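# Phone onto comic book, laptop onto its stand

## Task

Get the phone lying flat with every part of it resting on the comic book, and get the closed laptop sitting on the laptop stand with its top surface facing up and one of its long edges pushed against the stand's lips; when finished, neither gripper may be in contact with either object.

## Robot and tools

ROBOT. Two arms, left_arm and right_arm, each with a two-finger gripper. Two head cameras, cam_head_left and cam_head_right, each 896x504. Objects can fail to stay put: a loose item may occasionally get nudged by something. Anything that ends up off the table, whether dropped or set down there, fails the task.

FRAME. All reported positions, velocities and targets use the scene frame. Its origin sits at table-top height, halfway between the two arms' nominal base spots. +z points up, +x points out over the table, and left_arm is on the +y side. Arm names do not match image left and right. The real bases sit a little off their nominal spots; a BASES line, if shown, gives the calibrated ones. The fingers point along the gripper's own +z and spread along its y. end_effector_position is the spot between the pads, roughly 1 cm short of the tips. Printed hand pose can be wrong by a few centimetres, more when the arm reaches far.

ROW FORMAT (shared by execute_actions and move). One row is 14 numbers, each in [-1, 1], always covering both arms: left_arm dx, dy, dz, rx, ry, rz, opening, then right_arm's seven in the same order. dx, dy, dz, rx, ry, rz are an offset, not a pose: measured from that arm's Hand target as it stood when the action or move began, along scene axes. 1.0 equals 0.6 m for dx/dy/dz and 180 degrees for rotation; rx, ry, rz form one rotation vector, turning about the Hand target's position. A translation longer than 1.0 may be shortened along its direction. Opening is absolute: +1 is fully open (0.094 m), -1 is shut. Sending zeros for an arm's six pose numbers re-requests its current Hand target; repeating a nonzero offset moves the arm further. Always send the opening you want, since 0 is itself a half-open command.

execute_actions: actions is a list of actions; each action is a table of up to 15 rows, one row per control step of 1/30 s, and a shorter table repeats its last row to fill 15 steps. Every row in an action counts from the action's start pose. An empty list just returns state and images. cameras picks which images come back (omitted, null or ["all"] = all, [] = none; an unknown name invalidates the call).

move: target is one row or a list of up to 15 rows, all offsets from the same starting Hand targets, not chained. Each gripper travels a straight line, turning the short way. speed is path top speed in m/s, 0.002 to 4.3 (default 0.25), one value or one per target; turning is capped at twice that in rad/s. blend (m) rounds corners in a list. opening_speed (0.2 or more, scale units per second) changes fingers gradually; use a low value to close on anything fragile. blocking=false returns after about 0.5 s while the motion continues. The whole move is capped at 10 s. Paths do not avoid obstacles or the other arm; faster motion lags and strays more and hits harder. The move: line reports the ending (done, off_target, moving, held, fault) and limits (paced = pose clipped, held = steps withheld). Done means at rest within 10 mm and 2 degrees; it says nothing about contact.

wait: seconds 0 to 10; arms keep their last command, a running move continues. stop: brakes a running move, needing more room when fast. zoom_image: camera (cam_head_left or cam_head_right) and region [x0, y0, x1, y1] in pixels from the top-left, at most 504 by 504, on that camera's latest image. finished_scene: scene = this scene's number; irreversible, so confirm success first.

RESULTS. Hand target is the last commanded pose after clipping; the next offsets start there. Grippers often stop short of it because of friction and weight, sometimes by a centimetre or more; another command (even zeros) asks again, or send the gap as an offset. Joint velocities read "within noise" when still. grip_measured uses the opening scale; it reads slightly wide when empty and somewhat narrow when squeezing a hard part, and it tracks the command, so it does not reveal contact. grip_effort_nm is motor effort (negative closing), not pad force. Joint torques include arm weight, have offsets and noise, and numbers 3 and 4 wrap at ±28 N m. Tool commands shows current commands.

CAUTIONS. Orientation commands are clipped each step to 40 degrees from the measured orientation, so large turns need several steps. An arm blocked by an object keeps pressing; to stop the push, command a target back beyond the gripper. Avoid paths near an arm's own base or with the wrist near its first joint axis: the shoulder posture may flip. The clearance check can halt moves bringing arms close, but does not protect gripper-to-gripper contact; hard contact between arms can fail the task, including closing one gripper on the other's fingers. Avoid drops, releasing moving items, slams and hard shoves. Holding loads, long reach or pushing at unreachable poses heats motors: MOTOR HOT appears at 85 °C, and at 100 °C an OVER-TEMPERATURE FAULT makes that arm go limp for 30 to 60 s or more. To release, command an opening well above grip_measured.

Joint ranges (rad): waist -2.880 to 2.880, shoulder 0.000 to 3.142, elbow 0.000 to 3.019 (straight at 2.964), wrist pitch -1.693 to 1.571, wrist yaw -1.571 to 1.571, wrist roll -2.094 to 2.094.

Each tool is called after ">>>" in YAML: its name, and indented under it one key for each argument.

## Session

>>> execute_actions:
  actions: []

Scene clock: 0.00 s.
left_arm: end_effector_position=(+0.4917, +0.7724, +0.2723) grip_measured=+1.000 grip_effort_nm=n/a end_effector_quat_wxyz=(+0.538, +0.343, +0.763, +0.102) | right_arm: end_effector_position=(+0.0817, -0.5453, +0.1551) grip_measured=+1.000 grip_effort_nm=n/a end_effector_quat_wxyz=(-0.018, +0.931, +0.365, +0.017)
Joint positions: left_arm=[1.045 1.959 1.826 -0.901 1.086 1.589 0.094] | right_arm=[-1.159 1.068 0.818 -1.355 -0.035 1.239 0.094]
Joint velocities: within noise
Joint torques (N m): no reading
Motor temperatures (°C): left_arm=[23 25 27 24 28 25 28] | right_arm=[27 30 27 25 24 24 25]
Heat: left arm: hottest wrist yaw 28 °C; right arm: hottest shoulder 30 °C.
Hand target: left_arm +0.4939, +0.7763, +0.2941; +0.539, +0.352, +0.755, +0.121 | right_arm +0.0850, -0.5527, +0.1634; -0.006, +0.931, +0.366, +0.017
Tool commands: left_gripper/opening=+1.0 right_gripper/opening=+1.0

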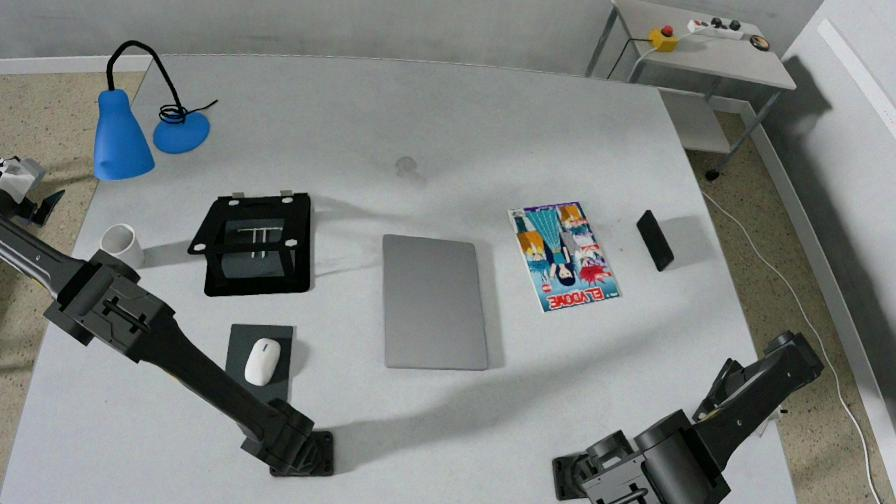

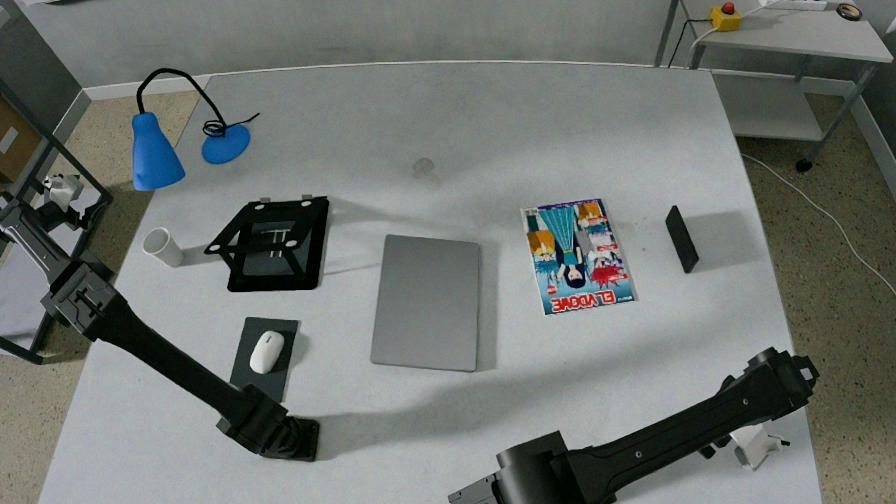

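>>> zoom_image:
  camera: "cam_head_left"
  region: [180, 180, 340, 310]

>>> zoom_image:
  camera: "cam_head_right"
  region: [190, 180, 350, 310]

>>> zoom_image:
  camera: "cam_head_left"
  region: [370, 220, 530, 380]

>>> zoom_image:
  camera: "cam_head_left"
  region: [500, 180, 700, 330]

>>> zoom_image:
  camera: "cam_head_right"
  region: [620, 180, 750, 300]

Scaled by 3.150.

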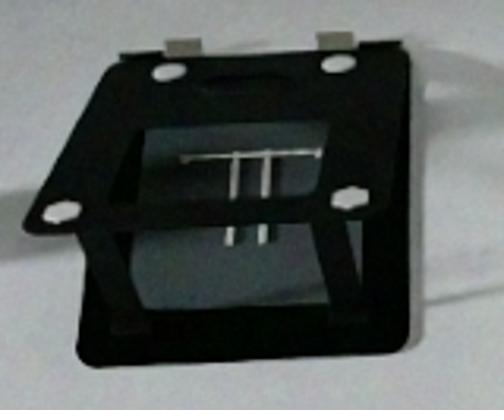

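Scaled by 3.150.

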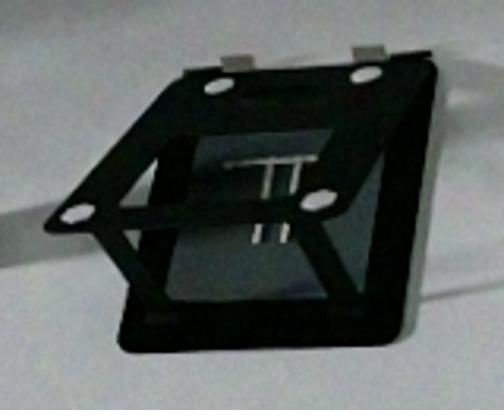

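Scaled by 3.150.

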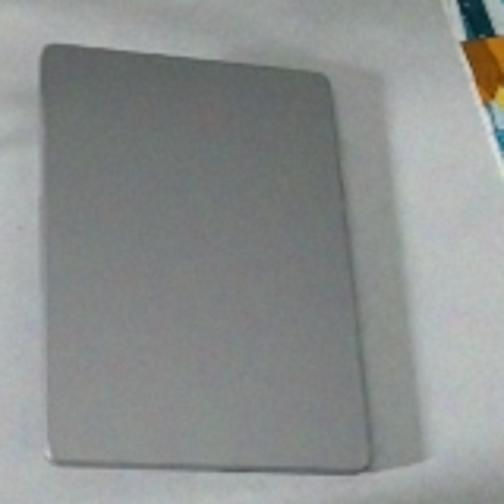

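Scaled by 2.520.

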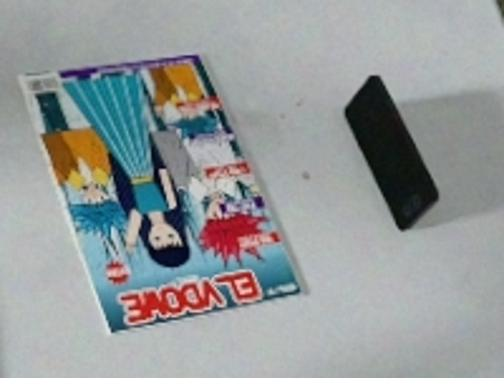

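Scaled by 3.877.

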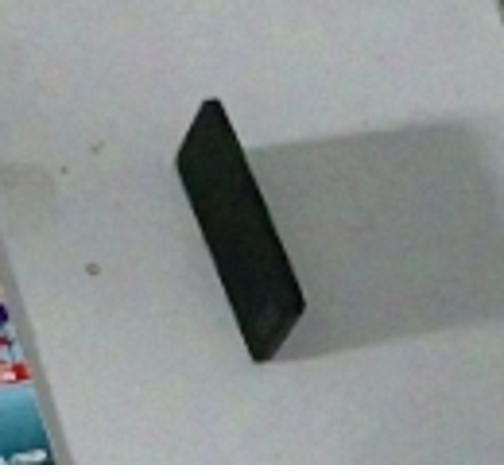

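>>> move:
  target: [-0.24,-0.877,-0.073,-0.0265,0.3765,0.1605,-1,0.608,0.338,0.144,0,0,0.83,1]
  speed: 0.4

Scene clock: 55.67 s.
left_arm: end_effector_position=(+0.3496, +0.2533, +0.2517) grip_measured=-0.981 grip_effort_nm=-0.989 end_effector_quat_wxyz=(+0.008, +0.149, +0.989, +0.000) | right_arm: end_effector_position=(+0.4316, -0.3520, +0.2384) grip_measured=+1.000 grip_effort_nm=-0.027 end_effector_quat_wxyz=(-0.030, -0.099, +0.995, +0.001)
Joint positions: left_arm=[0.008 1.161 1.142 -1.535 0.003 0.336 0.001] | right_arm=[-0.093 1.587 1.524 -1.567 0.01 -0.286 0.094]
Joint velocities: within noise
Joint torques (N m): left_arm=[-2.73 -7.77 10.92 0.06 -0.09 -0.04] | right_arm=[0.91 -14.51 12.71 -0.29 0.02 0.07]
Motor temperatures (°C): left_arm=[23 29 32 24 28 24 28] | right_arm=[27 31 36 25 24 24 25]
Heat: left arm: hottest elbow 32 °C; right arm: hottest elbow 36 °C.
Hand target: left_arm +0.3499, +0.2501, +0.2504; +0.000, +0.150, +0.989, +0.000 | right_arm +0.4497, -0.3499, +0.2499; -0.018, -0.107, +0.994, -0.001
Off the commanded pose: left_arm 0.004 m, 1 deg | right_arm 0.022 m, 2 deg.
move: off_target (right_arm)

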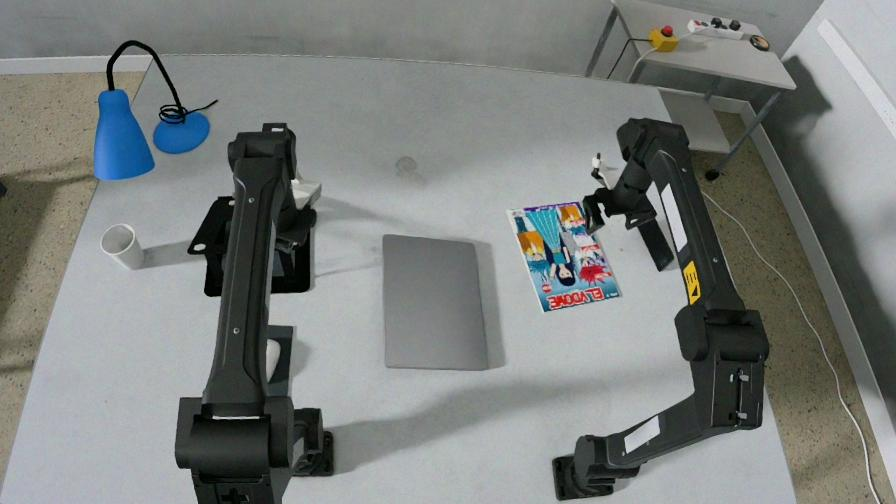

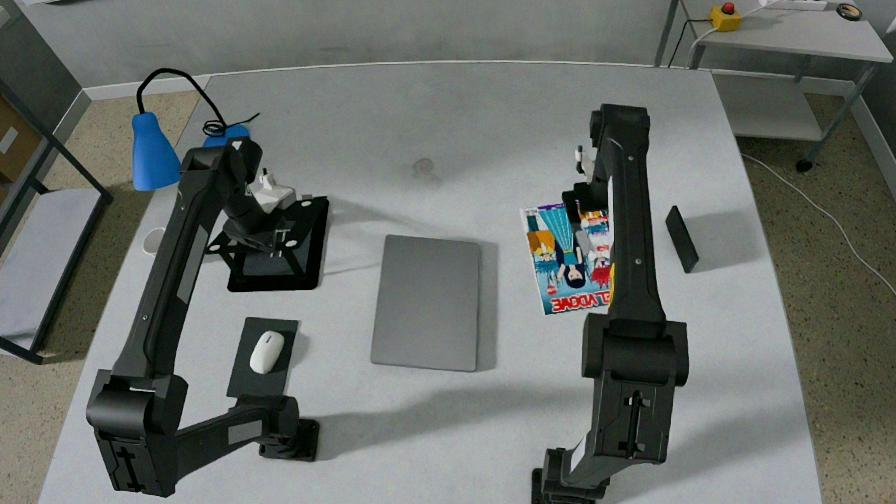

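>>> zoom_image:
  camera: "cam_head_left"
  region: [560, 110, 700, 290]

>>> zoom_image:
  camera: "cam_head_right"
  region: [540, 90, 720, 290]

>>> zoom_image:
  camera: "cam_head_right"
  region: [200, 130, 340, 300]

>>> zoom_image:
  camera: "cam_head_left"
  region: [180, 110, 340, 310]

Scaled by 2.800.

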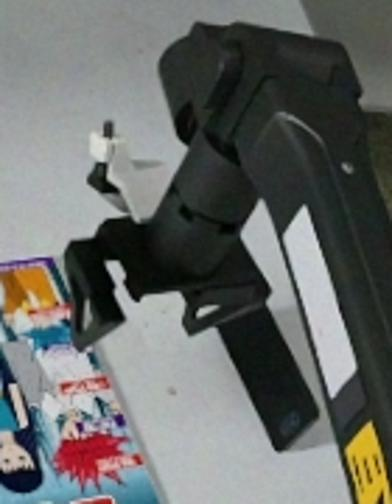

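Scaled by 2.520.

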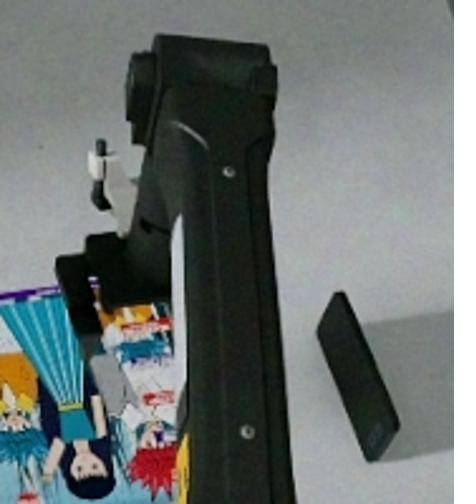

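Scaled by 2.965.

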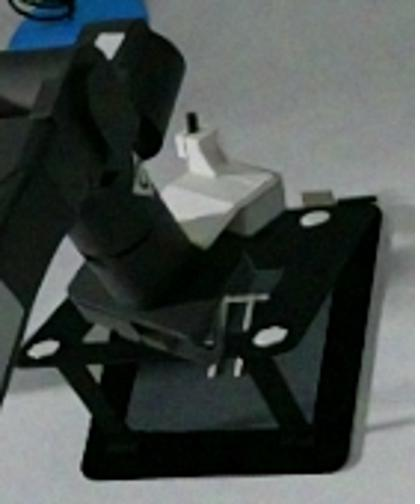

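Scaled by 2.520.

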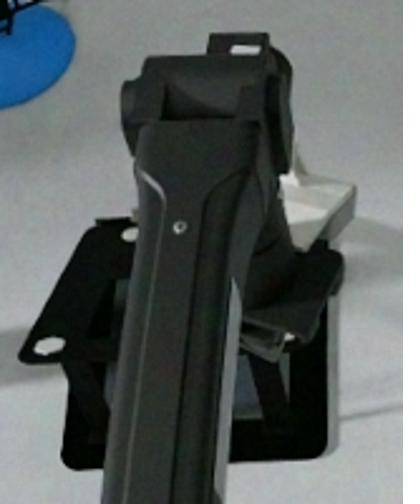

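>>> move:
  target: [-0.083,-0.333,-0.25,0,0,0,-1,0,-0.333,-0.133,0,0,0,1]
  speed: 0.4

>>> zoom_image:
  camera: "cam_head_left"
  region: [600, 130, 740, 300]

>>> zoom_image:
  camera: "cam_head_right"
  region: [620, 130, 760, 300]

>>> zoom_image:
  camera: "cam_head_left"
  region: [360, 220, 520, 380]

>>> zoom_image:
  camera: "cam_head_right"
  region: [360, 220, 520, 380]

Scene clock: 76.83 s.
left_arm: end_effector_position=(+0.2997, +0.0551, +0.1023) grip_measured=-0.981 grip_effort_nm=-0.989 end_effector_quat_wxyz=(-0.003, +0.149, +0.989, +0.000) | right_arm: end_effector_position=(+0.4291, -0.5400, +0.1557) grip_measured=+1.000 grip_effort_nm=-0.022 end_effector_quat_wxyz=(-0.041, -0.103, +0.994, +0.012)
Joint positions: left_arm=[-0.635 1.298 0.85 -1.129 0.003 -0.308 0.001] | right_arm=[-0.463 1.764 1.53 -1.419 0.024 -0.664 0.094]
Joint velocities: within noise
Joint torques (N m): left_arm=[-2.26 -9.29 9.46 0.75 -0.13 -0.05] | right_arm=[0.44 -18.14 12.34 0.24 -0.06 0.08]
Motor temperatures (°C): left_arm=[23 28 32 24 27 24 28] | right_arm=[27 32 41 25 24 23 25]
Heat: left arm: hottest elbow 32 °C; right arm: hottest elbow 41 °C.
Hand target: left_arm +0.3002, +0.0502, +0.1004; +0.000, +0.150, +0.989, +0.000 | right_arm +0.4497, -0.5497, +0.1700; -0.018, -0.107, +0.994, -0.001
Off the commanded pose: left_arm 0.005 m, 0 deg | right_arm 0.027 m, 3 deg.
move: off_target (right_arm)

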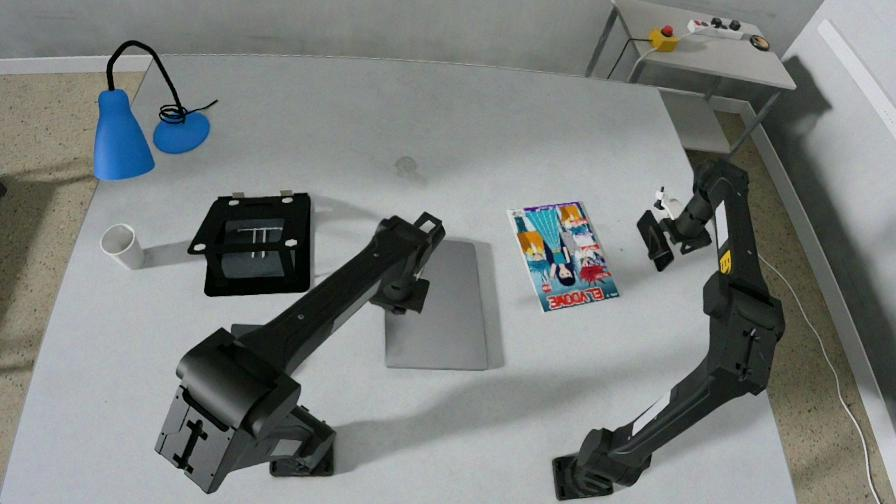

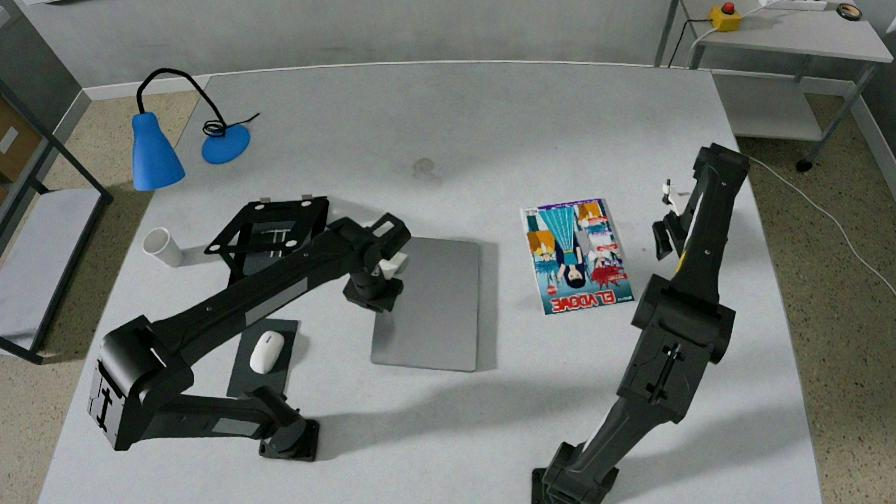

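Scaled by 2.965.

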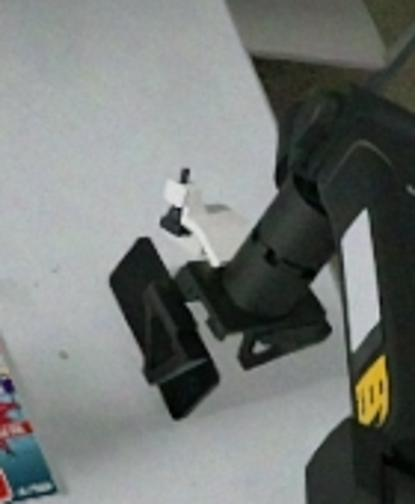

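Scaled by 2.965.

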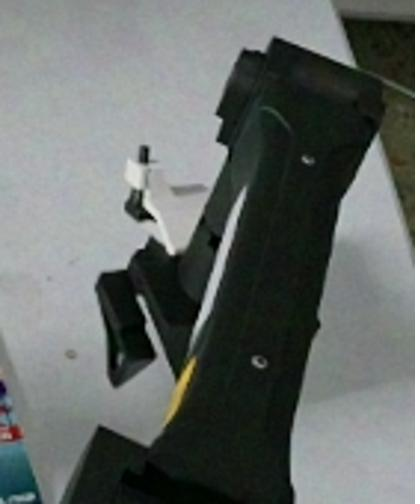

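Scaled by 3.150.

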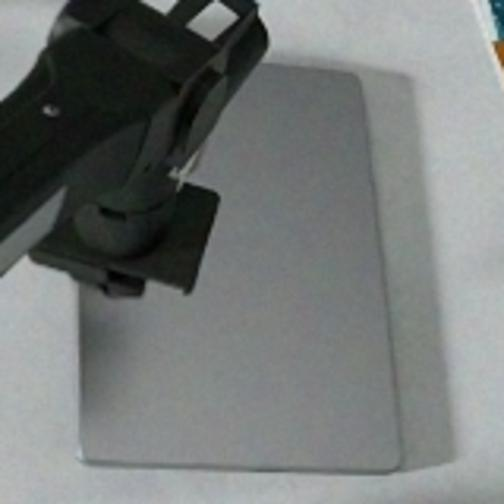

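Scaled by 3.150.

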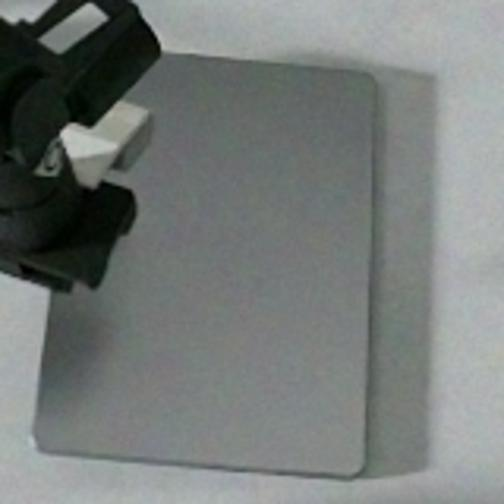

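>>> move:
  target: [0,0,0,0,0,0,-1,0.15,-0.058,-0.008,0,0,0,1]

>>> zoom_image:
  camera: "cam_head_left"
  region: [600, 130, 740, 300]

>>> zoom_image:
  camera: "cam_head_right"
  region: [620, 130, 760, 300]

Scene clock: 96.60 s.
left_arm: end_effector_position=(+0.2997, +0.0551, +0.1023) grip_measured=-0.981 grip_effort_nm=-0.989 end_effector_quat_wxyz=(-0.003, +0.148, +0.989, +0.000) | right_arm: end_effector_position=(+0.5218, -0.5847, +0.1579) grip_measured=+1.000 grip_effort_nm=-0.022 end_effector_quat_wxyz=(-0.029, -0.104, +0.994, +0.004)
Joint positions: left_arm=[-0.635 1.298 0.85 -1.129 0.003 -0.309 0.001] | right_arm=[-0.462 2.024 1.925 -1.525 0.023 -0.664 0.094]
Joint velocities: within noise
Joint torques (N m): left_arm=[-1.79 -9.58 9.32 0.62 -0.18 -0.1] | right_arm=[1.26 -21.6 12.56 -0.36 -0.07 0.21]
Motor temperatures (°C): left_arm=[23 27 32 24 27 24 29] | right_arm=[27 34 42 25 24 23 25]
Heat: left arm: hottest elbow 32 °C; right arm: hottest elbow 42 °C.
Hand target: left_arm +0.3001, +0.0502, +0.1004; +0.000, +0.150, +0.989, +0.000 | right_arm +0.5397, -0.5846, +0.1653; -0.018, -0.107, +0.994, -0.001
Off the commanded pose: left_arm 0.005 m, 0 deg | right_arm 0.019 m, 1 deg.
move: off_target (right_arm)

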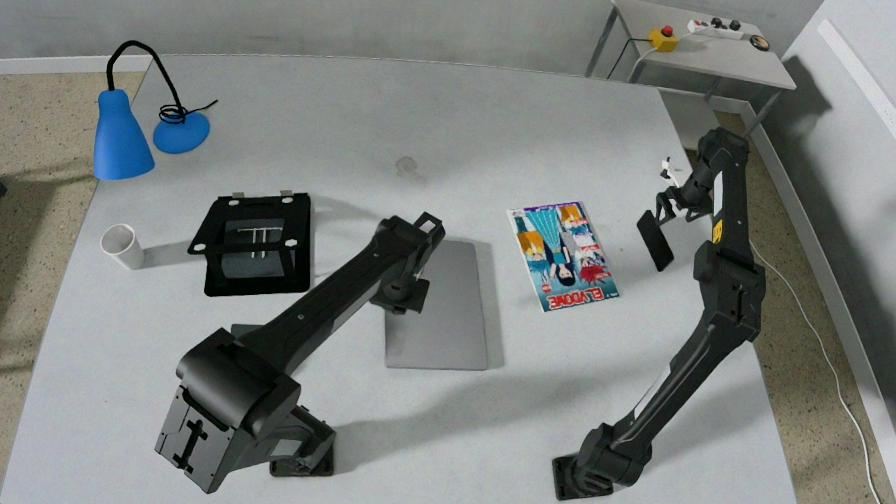

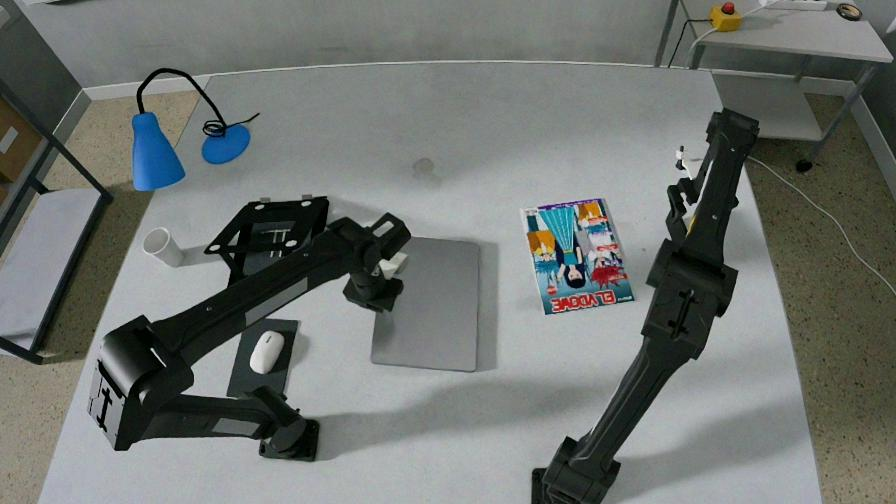

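Scaled by 2.965.

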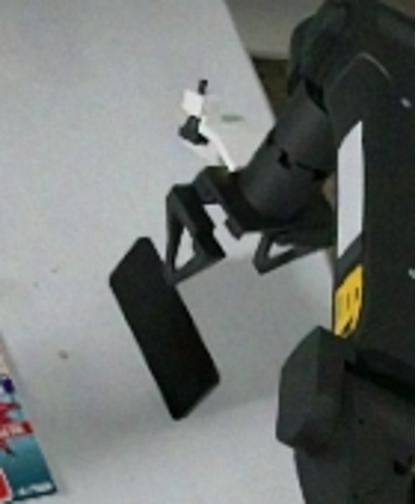

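Scaled by 2.965.

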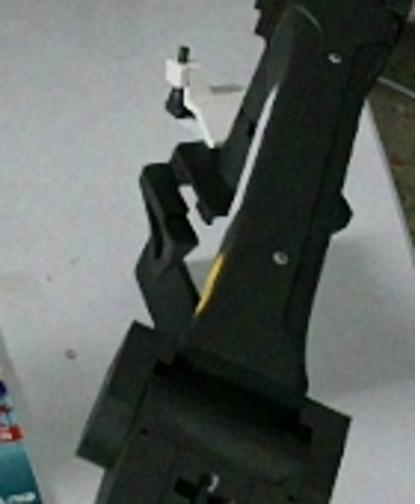

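>>> move:
  target: [0,0,0,0,0,0,-1,0,-0.02,-0.083,0,0,0,1]

>>> zoom_image:
  camera: "cam_head_left"
  region: [610, 170, 710, 290]

>>> zoom_image:
  camera: "cam_head_right"
  region: [640, 170, 740, 290]

Scene clock: 102.53 s.
left_arm: end_effector_position=(+0.2997, +0.0551, +0.1023) grip_measured=-0.981 grip_effort_nm=-0.989 end_effector_quat_wxyz=(-0.003, +0.148, +0.989, +0.000) | right_arm: end_effector_position=(+0.5413, -0.5942, +0.1379) grip_measured=+1.000 grip_effort_nm=-0.022 end_effector_quat_wxyz=(-0.006, -0.105, +0.994, -0.010)
Joint positions: left_arm=[-0.635 1.298 0.85 -1.129 0.003 -0.309 0.001] | right_arm=[-0.462 2.056 1.925 -1.439 0.023 -0.668 0.094]
Joint velocities: within noise
Joint torques (N m): left_arm=[-2.37 -9.05 9.46 0.68 -0.19 -0.11] | right_arm=[0.03 -22.3 7.39 0.51 -0.04 0.11]
Motor temperatures (°C): left_arm=[23 27 31 24 27 24 29] | right_arm=[27 34 41 25 24 23 25]
Heat: left arm: hottest elbow 31 °C; right arm: hottest elbow 41 °C.
Hand target: left_arm +0.3001, +0.0502, +0.1004; +0.000, +0.150, +0.989, +0.000 | right_arm +0.5397, -0.5966, +0.1155; -0.018, -0.107, +0.994, -0.001
Off the commanded pose: left_arm 0.005 m, 0 deg | right_arm 0.023 m, 2 deg.
move: off_target (right_arm)

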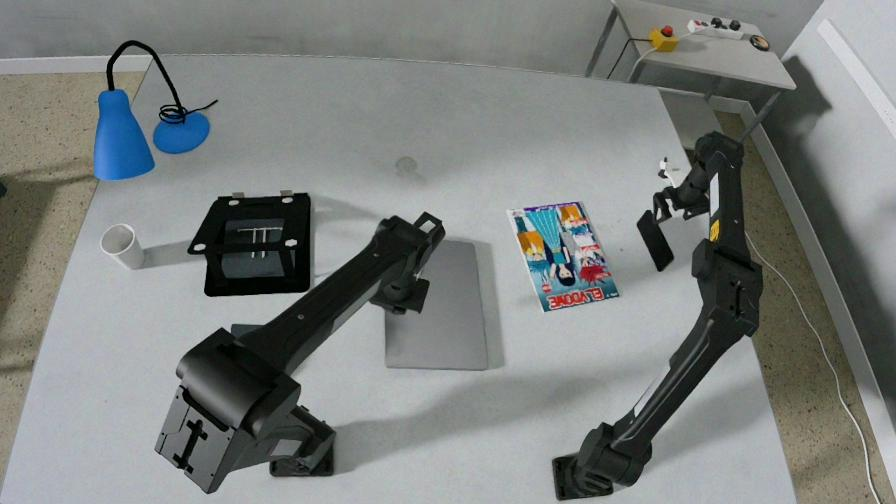

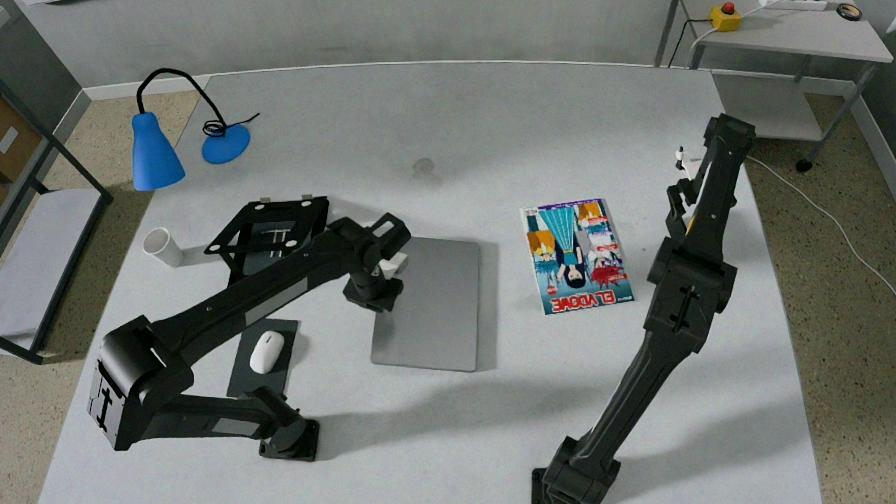

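Scaled by 4.200.

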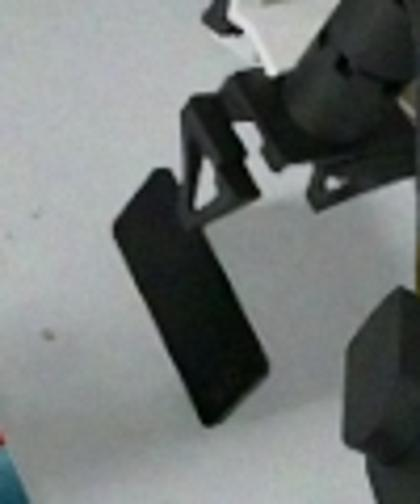

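Scaled by 4.200.

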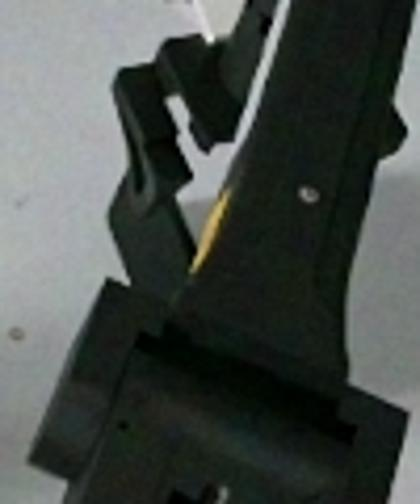

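>>> move:
  target: [0,0,0,0,0,0,-1,0,0.0,-0.083,0,0,0,1]
  speed: 0.12

>>> zoom_image:
  camera: "cam_head_left"
  region: [610, 170, 710, 290]

>>> zoom_image:
  camera: "cam_head_right"
  region: [640, 170, 740, 290]

Scene clock: 109.50 s.
left_arm: end_effector_position=(+0.2997, +0.0551, +0.1023) grip_measured=-0.981 grip_effort_nm=-0.989 end_effector_quat_wxyz=(-0.003, +0.148, +0.989, +0.000) | right_arm: end_effector_position=(+0.5420, -0.5946, +0.0852) grip_measured=+1.000 grip_effort_nm=-0.022 end_effector_quat_wxyz=(-0.008, -0.106, +0.994, -0.008)
Joint positions: left_arm=[-0.635 1.298 0.85 -1.129 0.003 -0.309 0.001] | right_arm=[-0.462 2.092 1.843 -1.327 0.023 -0.668 0.094]
Joint velocities: within noise
Joint torques (N m): left_arm=[-3.02 -9.47 9.68 0.88 -0.09 -0.12] | right_arm=[0.15 -22.95 7.49 0.55 -0.04 0.08]
Motor temperatures (°C): left_arm=[23 27 31 24 27 24 29] | right_arm=[27 33 40 25 24 23 25]
Heat: left arm: hottest elbow 31 °C; right arm: hottest elbow 40 °C.
Hand target: left_arm +0.3001, +0.0502, +0.1004; +0.000, +0.150, +0.989, +0.000 | right_arm +0.5398, -0.5966, +0.0658; -0.018, -0.107, +0.994, -0.001
Off the commanded pose: left_arm 0.005 m, 0 deg | right_arm 0.020 m, 1 deg.
move: off_target (right_arm)

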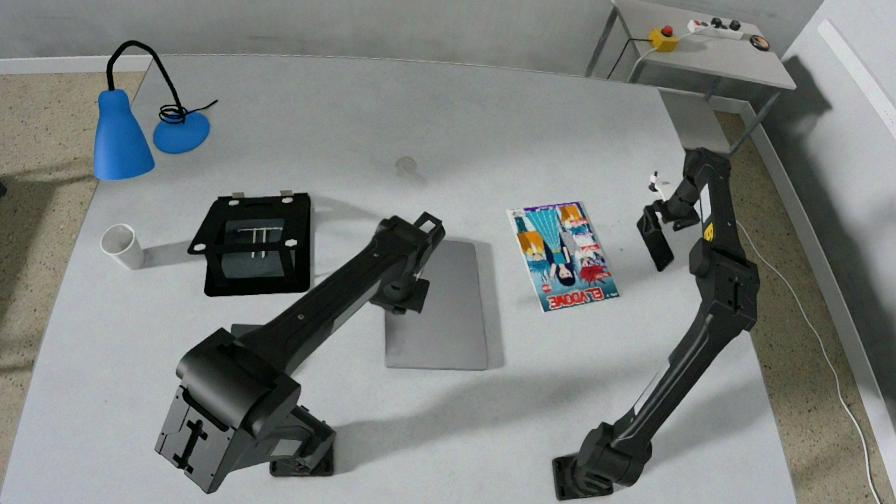

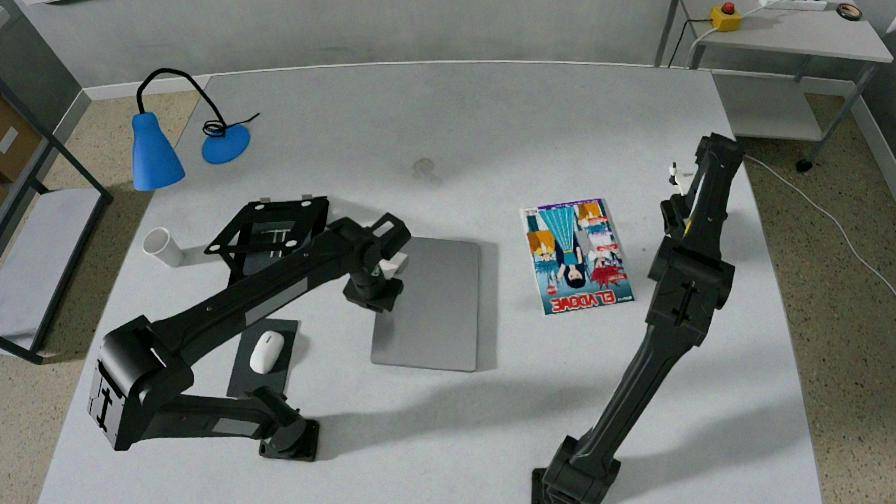

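Scaled by 4.200.

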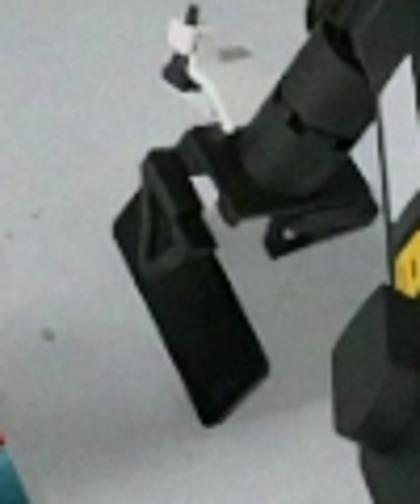

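Scaled by 4.200.

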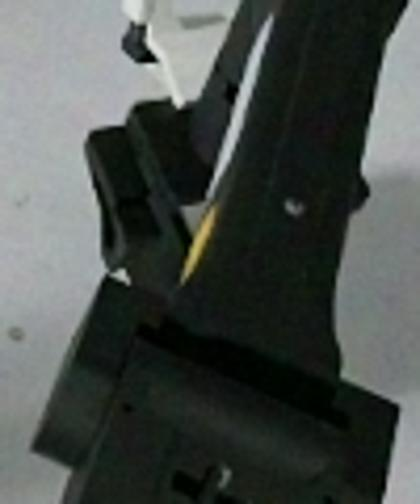

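>>> move:
  target: [0,0,0,0,0,0,-1,-0.02,0.0,-0.055,0,0,0,1]
  speed: 0.1

>>> zoom_image:
  camera: "cam_head_left"
  region: [610, 170, 710, 290]

>>> zoom_image:
  camera: "cam_head_right"
  region: [640, 170, 740, 290]

Scene clock: 112.90 s.
left_arm: end_effector_position=(+0.2997, +0.0551, +0.1023) grip_measured=-0.981 grip_effort_nm=-0.989 end_effector_quat_wxyz=(-0.003, +0.148, +0.989, +0.000) | right_arm: end_effector_position=(+0.5338, -0.5930, +0.0541) grip_measured=+1.000 grip_effort_nm=-0.027 end_effector_quat_wxyz=(-0.006, -0.108, +0.994, -0.010)
Joint positions: left_arm=[-0.635 1.298 0.85 -1.129 0.003 -0.309 0.001] | right_arm=[-0.465 2.092 1.758 -1.237 0.023 -0.676 0.094]
Joint velocities: within noise
Joint torques (N m): left_arm=[-2.14 -9.7 9.57 0.57 -0.16 -0.05] | right_arm=[-0.26 -22.24 7.02 0.38 -0.04 0.1]
Motor temperatures (°C): left_arm=[23 27 31 24 27 24 29] | right_arm=[27 34 39 25 24 23 25]
Heat: left arm: hottest elbow 31 °C; right arm: hottest elbow 39 °C.
Hand target: left_arm +0.3001, +0.0502, +0.1004; +0.000, +0.150, +0.989, +0.000 | right_arm +0.5278, -0.5966, +0.0327; -0.018, -0.107, +0.994, -0.001
Off the commanded pose: left_arm 0.005 m, 0 deg | right_arm 0.022 m, 2 deg.
move: off_target (right_arm)

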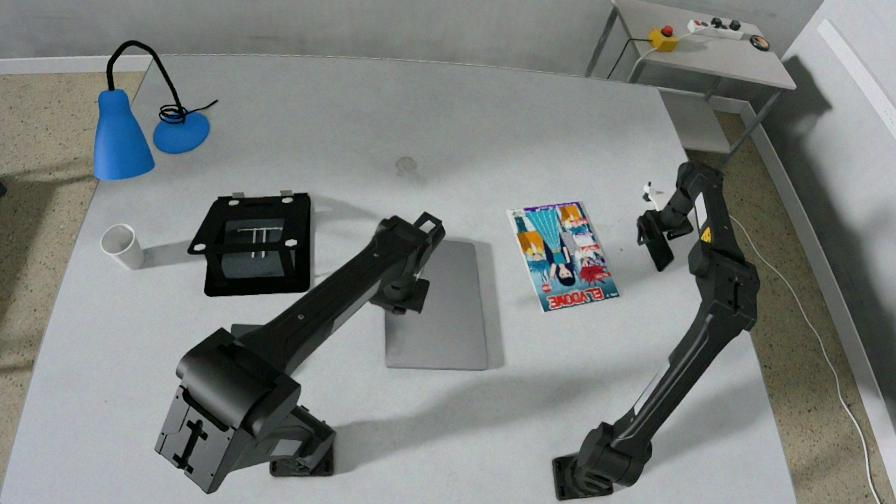

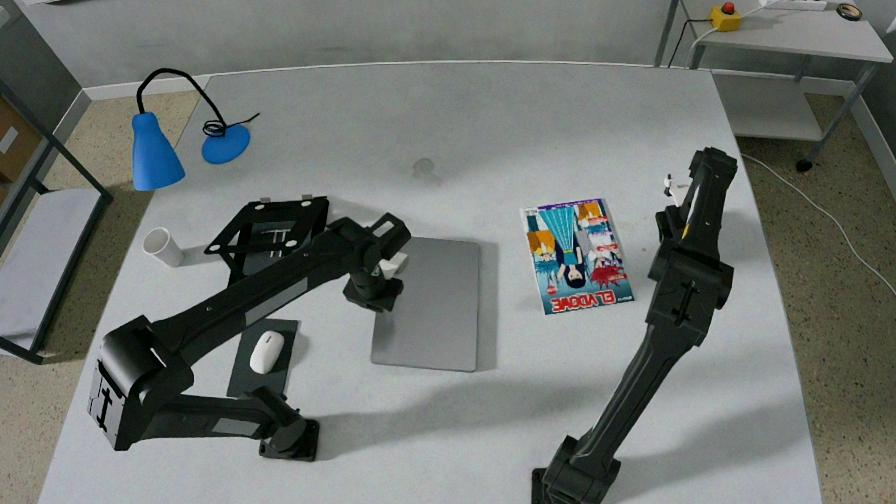

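Scaled by 4.200.

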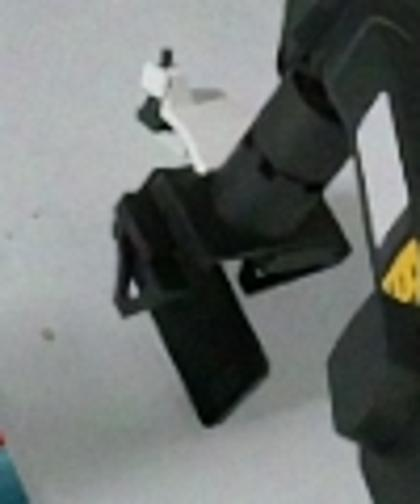

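Scaled by 4.200.

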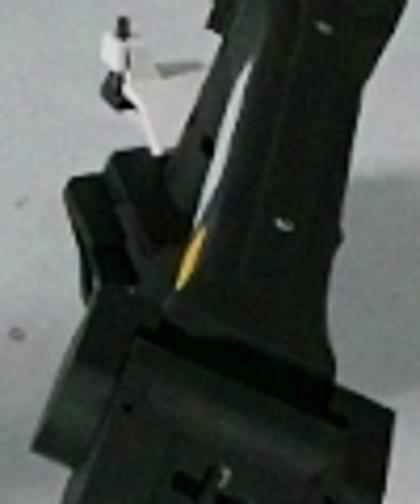

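>>> move:
  target: [0,0,0,0,0,0,-1,0,0,0,0,0,0,-0.95]
  opening_speed: 0.5

>>> zoom_image:
  camera: "cam_head_left"
  region: [610, 170, 710, 290]

Scene clock: 118.83 s.
left_arm: end_effector_position=(+0.2997, +0.0551, +0.1023) grip_measured=-0.981 grip_effort_nm=-0.989 end_effector_quat_wxyz=(-0.003, +0.148, +0.989, +0.000) | right_arm: end_effector_position=(+0.5342, -0.5935, +0.0541) grip_measured=-0.841 grip_effort_nm=-1.018 end_effector_quat_wxyz=(-0.005, -0.108, +0.994, -0.010)
Joint positions: left_arm=[-0.635 1.298 0.85 -1.129 0.003 -0.309 0.001] | right_arm=[-0.466 2.092 1.758 -1.235 0.023 -0.677 0.007]
Joint velocities: within noise
Joint torques (N m): left_arm=[-2.73 -9.88 9.52 0.84 -0.18 -0.06] | right_arm=[-0.15 -22.3 6.97 0.42 -0.05 0.08]
Motor temperatures (°C): left_arm=[23 27 31 24 27 24 29] | right_arm=[27 35 38 25 24 23 25]
Heat: left arm: hottest elbow 31 °C; right arm: hottest elbow 38 °C.
Hand target: left_arm +0.3001, +0.0502, +0.1004; +0.000, +0.150, +0.989, +0.000 | right_arm +0.5277, -0.5966, +0.0327; -0.018, -0.107, +0.994, -0.001
Off the commanded pose: left_arm 0.005 m, 0 deg | right_arm 0.022 m, 2 deg.
move: off_target (right_arm)

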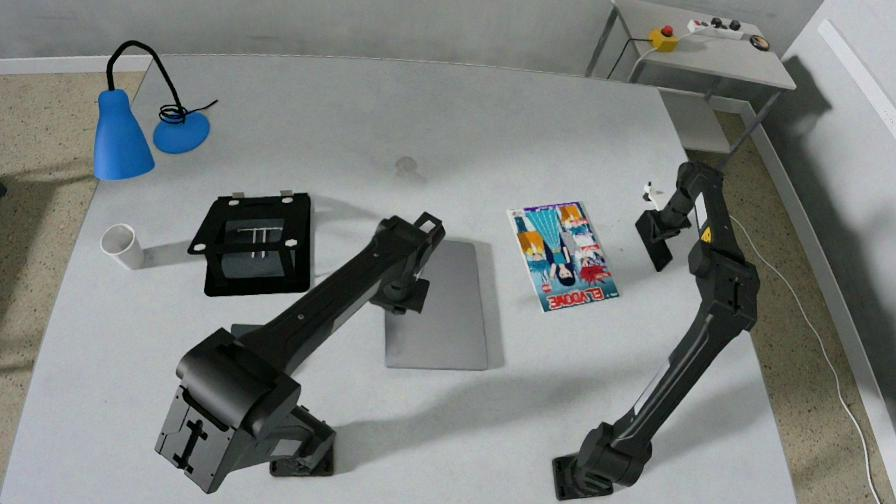

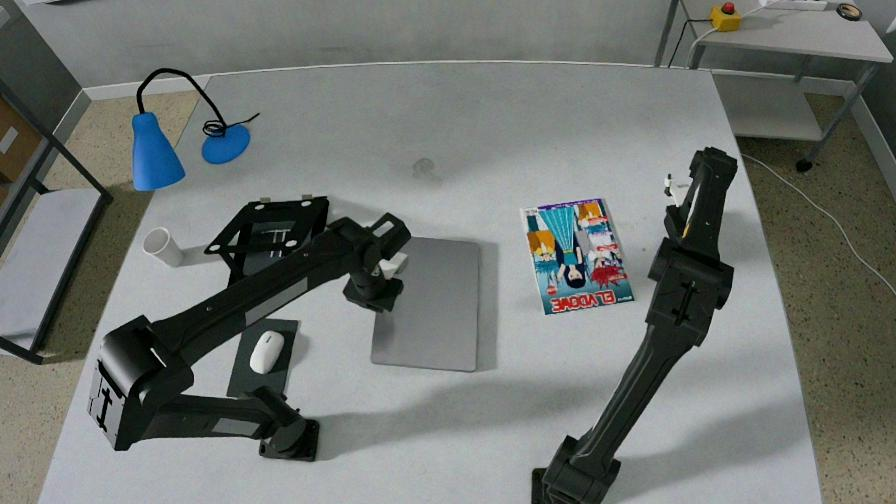

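Scaled by 4.200.

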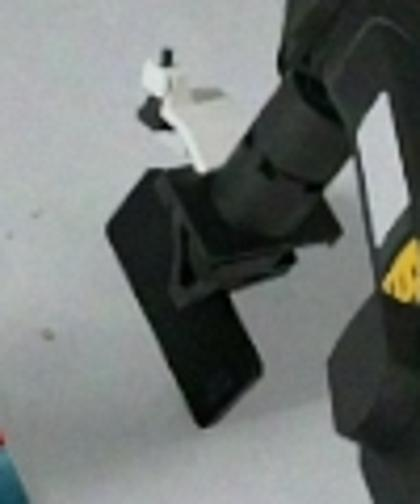

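>>> move:
  target:
    - [0,0,0,0,0,0,-1,0,0,0.2,0,0,0,-0.95]
    - [0,0,0,0,0,0,-1,-0.033,0.478,0.22,0.272,0.058,0,-0.95]
  blend: 0.03

>>> zoom_image:
  camera: "cam_head_left"
  region: [500, 130, 700, 330]

>>> zoom_image:
  camera: "cam_head_right"
  region: [500, 130, 700, 330]

Scene clock: 136.47 s.
left_arm: end_effector_position=(+0.2997, +0.0551, +0.1023) grip_measured=-0.981 grip_effort_nm=-0.989 end_effector_quat_wxyz=(-0.003, +0.148, +0.989, +0.000) | right_arm: end_effector_position=(+0.5134, -0.3137, +0.1453) grip_measured=-0.842 grip_effort_nm=-1.038 end_effector_quat_wxyz=(-0.030, -0.091, +0.910, +0.404)
Joint positions: left_arm=[-0.635 1.298 0.85 -1.129 0.003 -0.309 0.001] | right_arm=[-0.231 2.009 1.7 -1.666 -0.752 -0.585 0.007]
Joint velocities: within noise
Joint torques (N m): left_arm=[-2.2 -8.94 9.43 0.87 -0.12 -0.1] | right_arm=[0.79 -25.23 6.72 -1.02 -0.58 0.12]
Motor temperatures (°C): left_arm=[23 27 31 24 27 24 29] | right_arm=[27 36 37 25 24 23 26]
Heat: left arm: hottest elbow 31 °C; right arm: hottest elbow 37 °C.
Hand target: left_arm +0.3001, +0.0502, +0.1004; +0.000, +0.150, +0.989, +0.000 | right_arm +0.5079, -0.3098, +0.1646; -0.060, -0.104, +0.900, +0.420
Off the commanded pose: left_arm 0.005 m, 0 deg | right_arm 0.021 m, 4 deg.
joint sent to its limit (right arm) — joint 4 (wrist pitch), lower limit. The joint targets are off in orientation, not in position.
move: off_target (right_arm)

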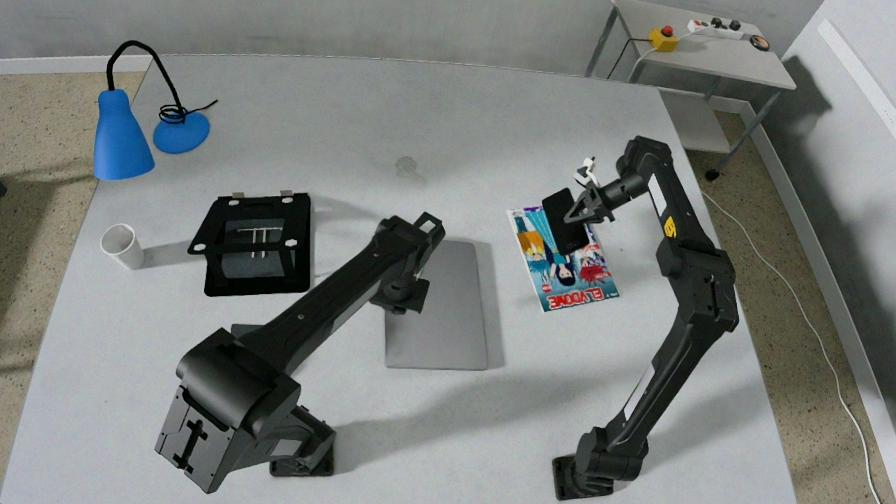

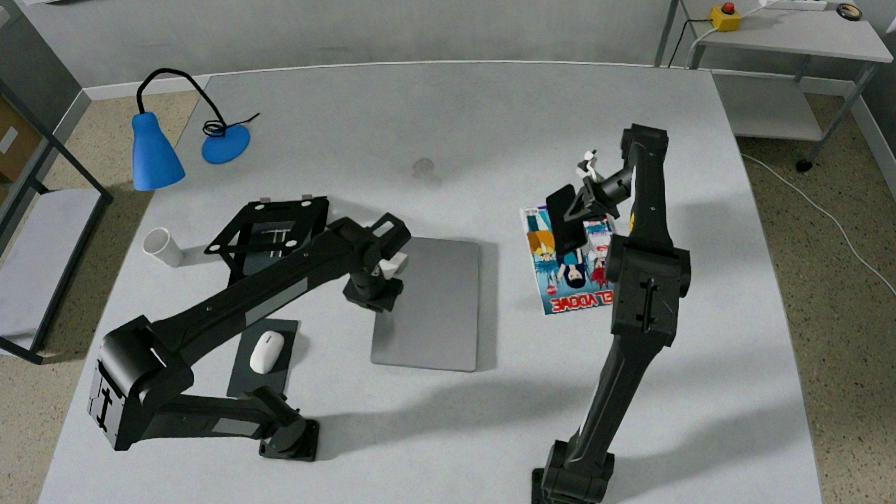

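Scaled by 2.520.

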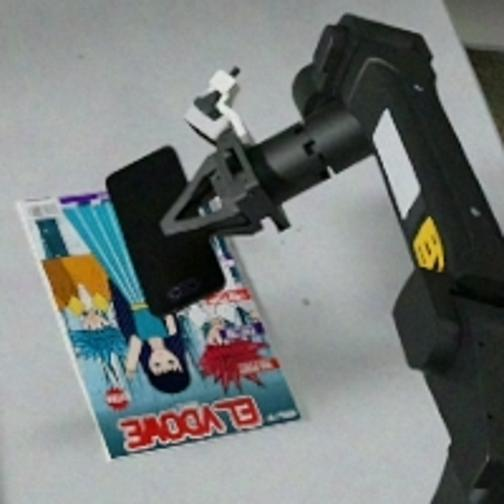

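Scaled by 2.520.

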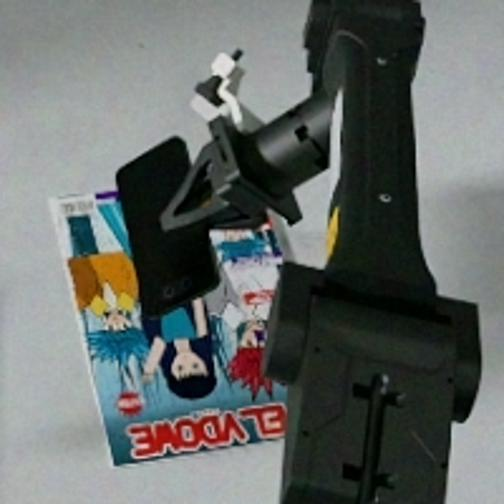

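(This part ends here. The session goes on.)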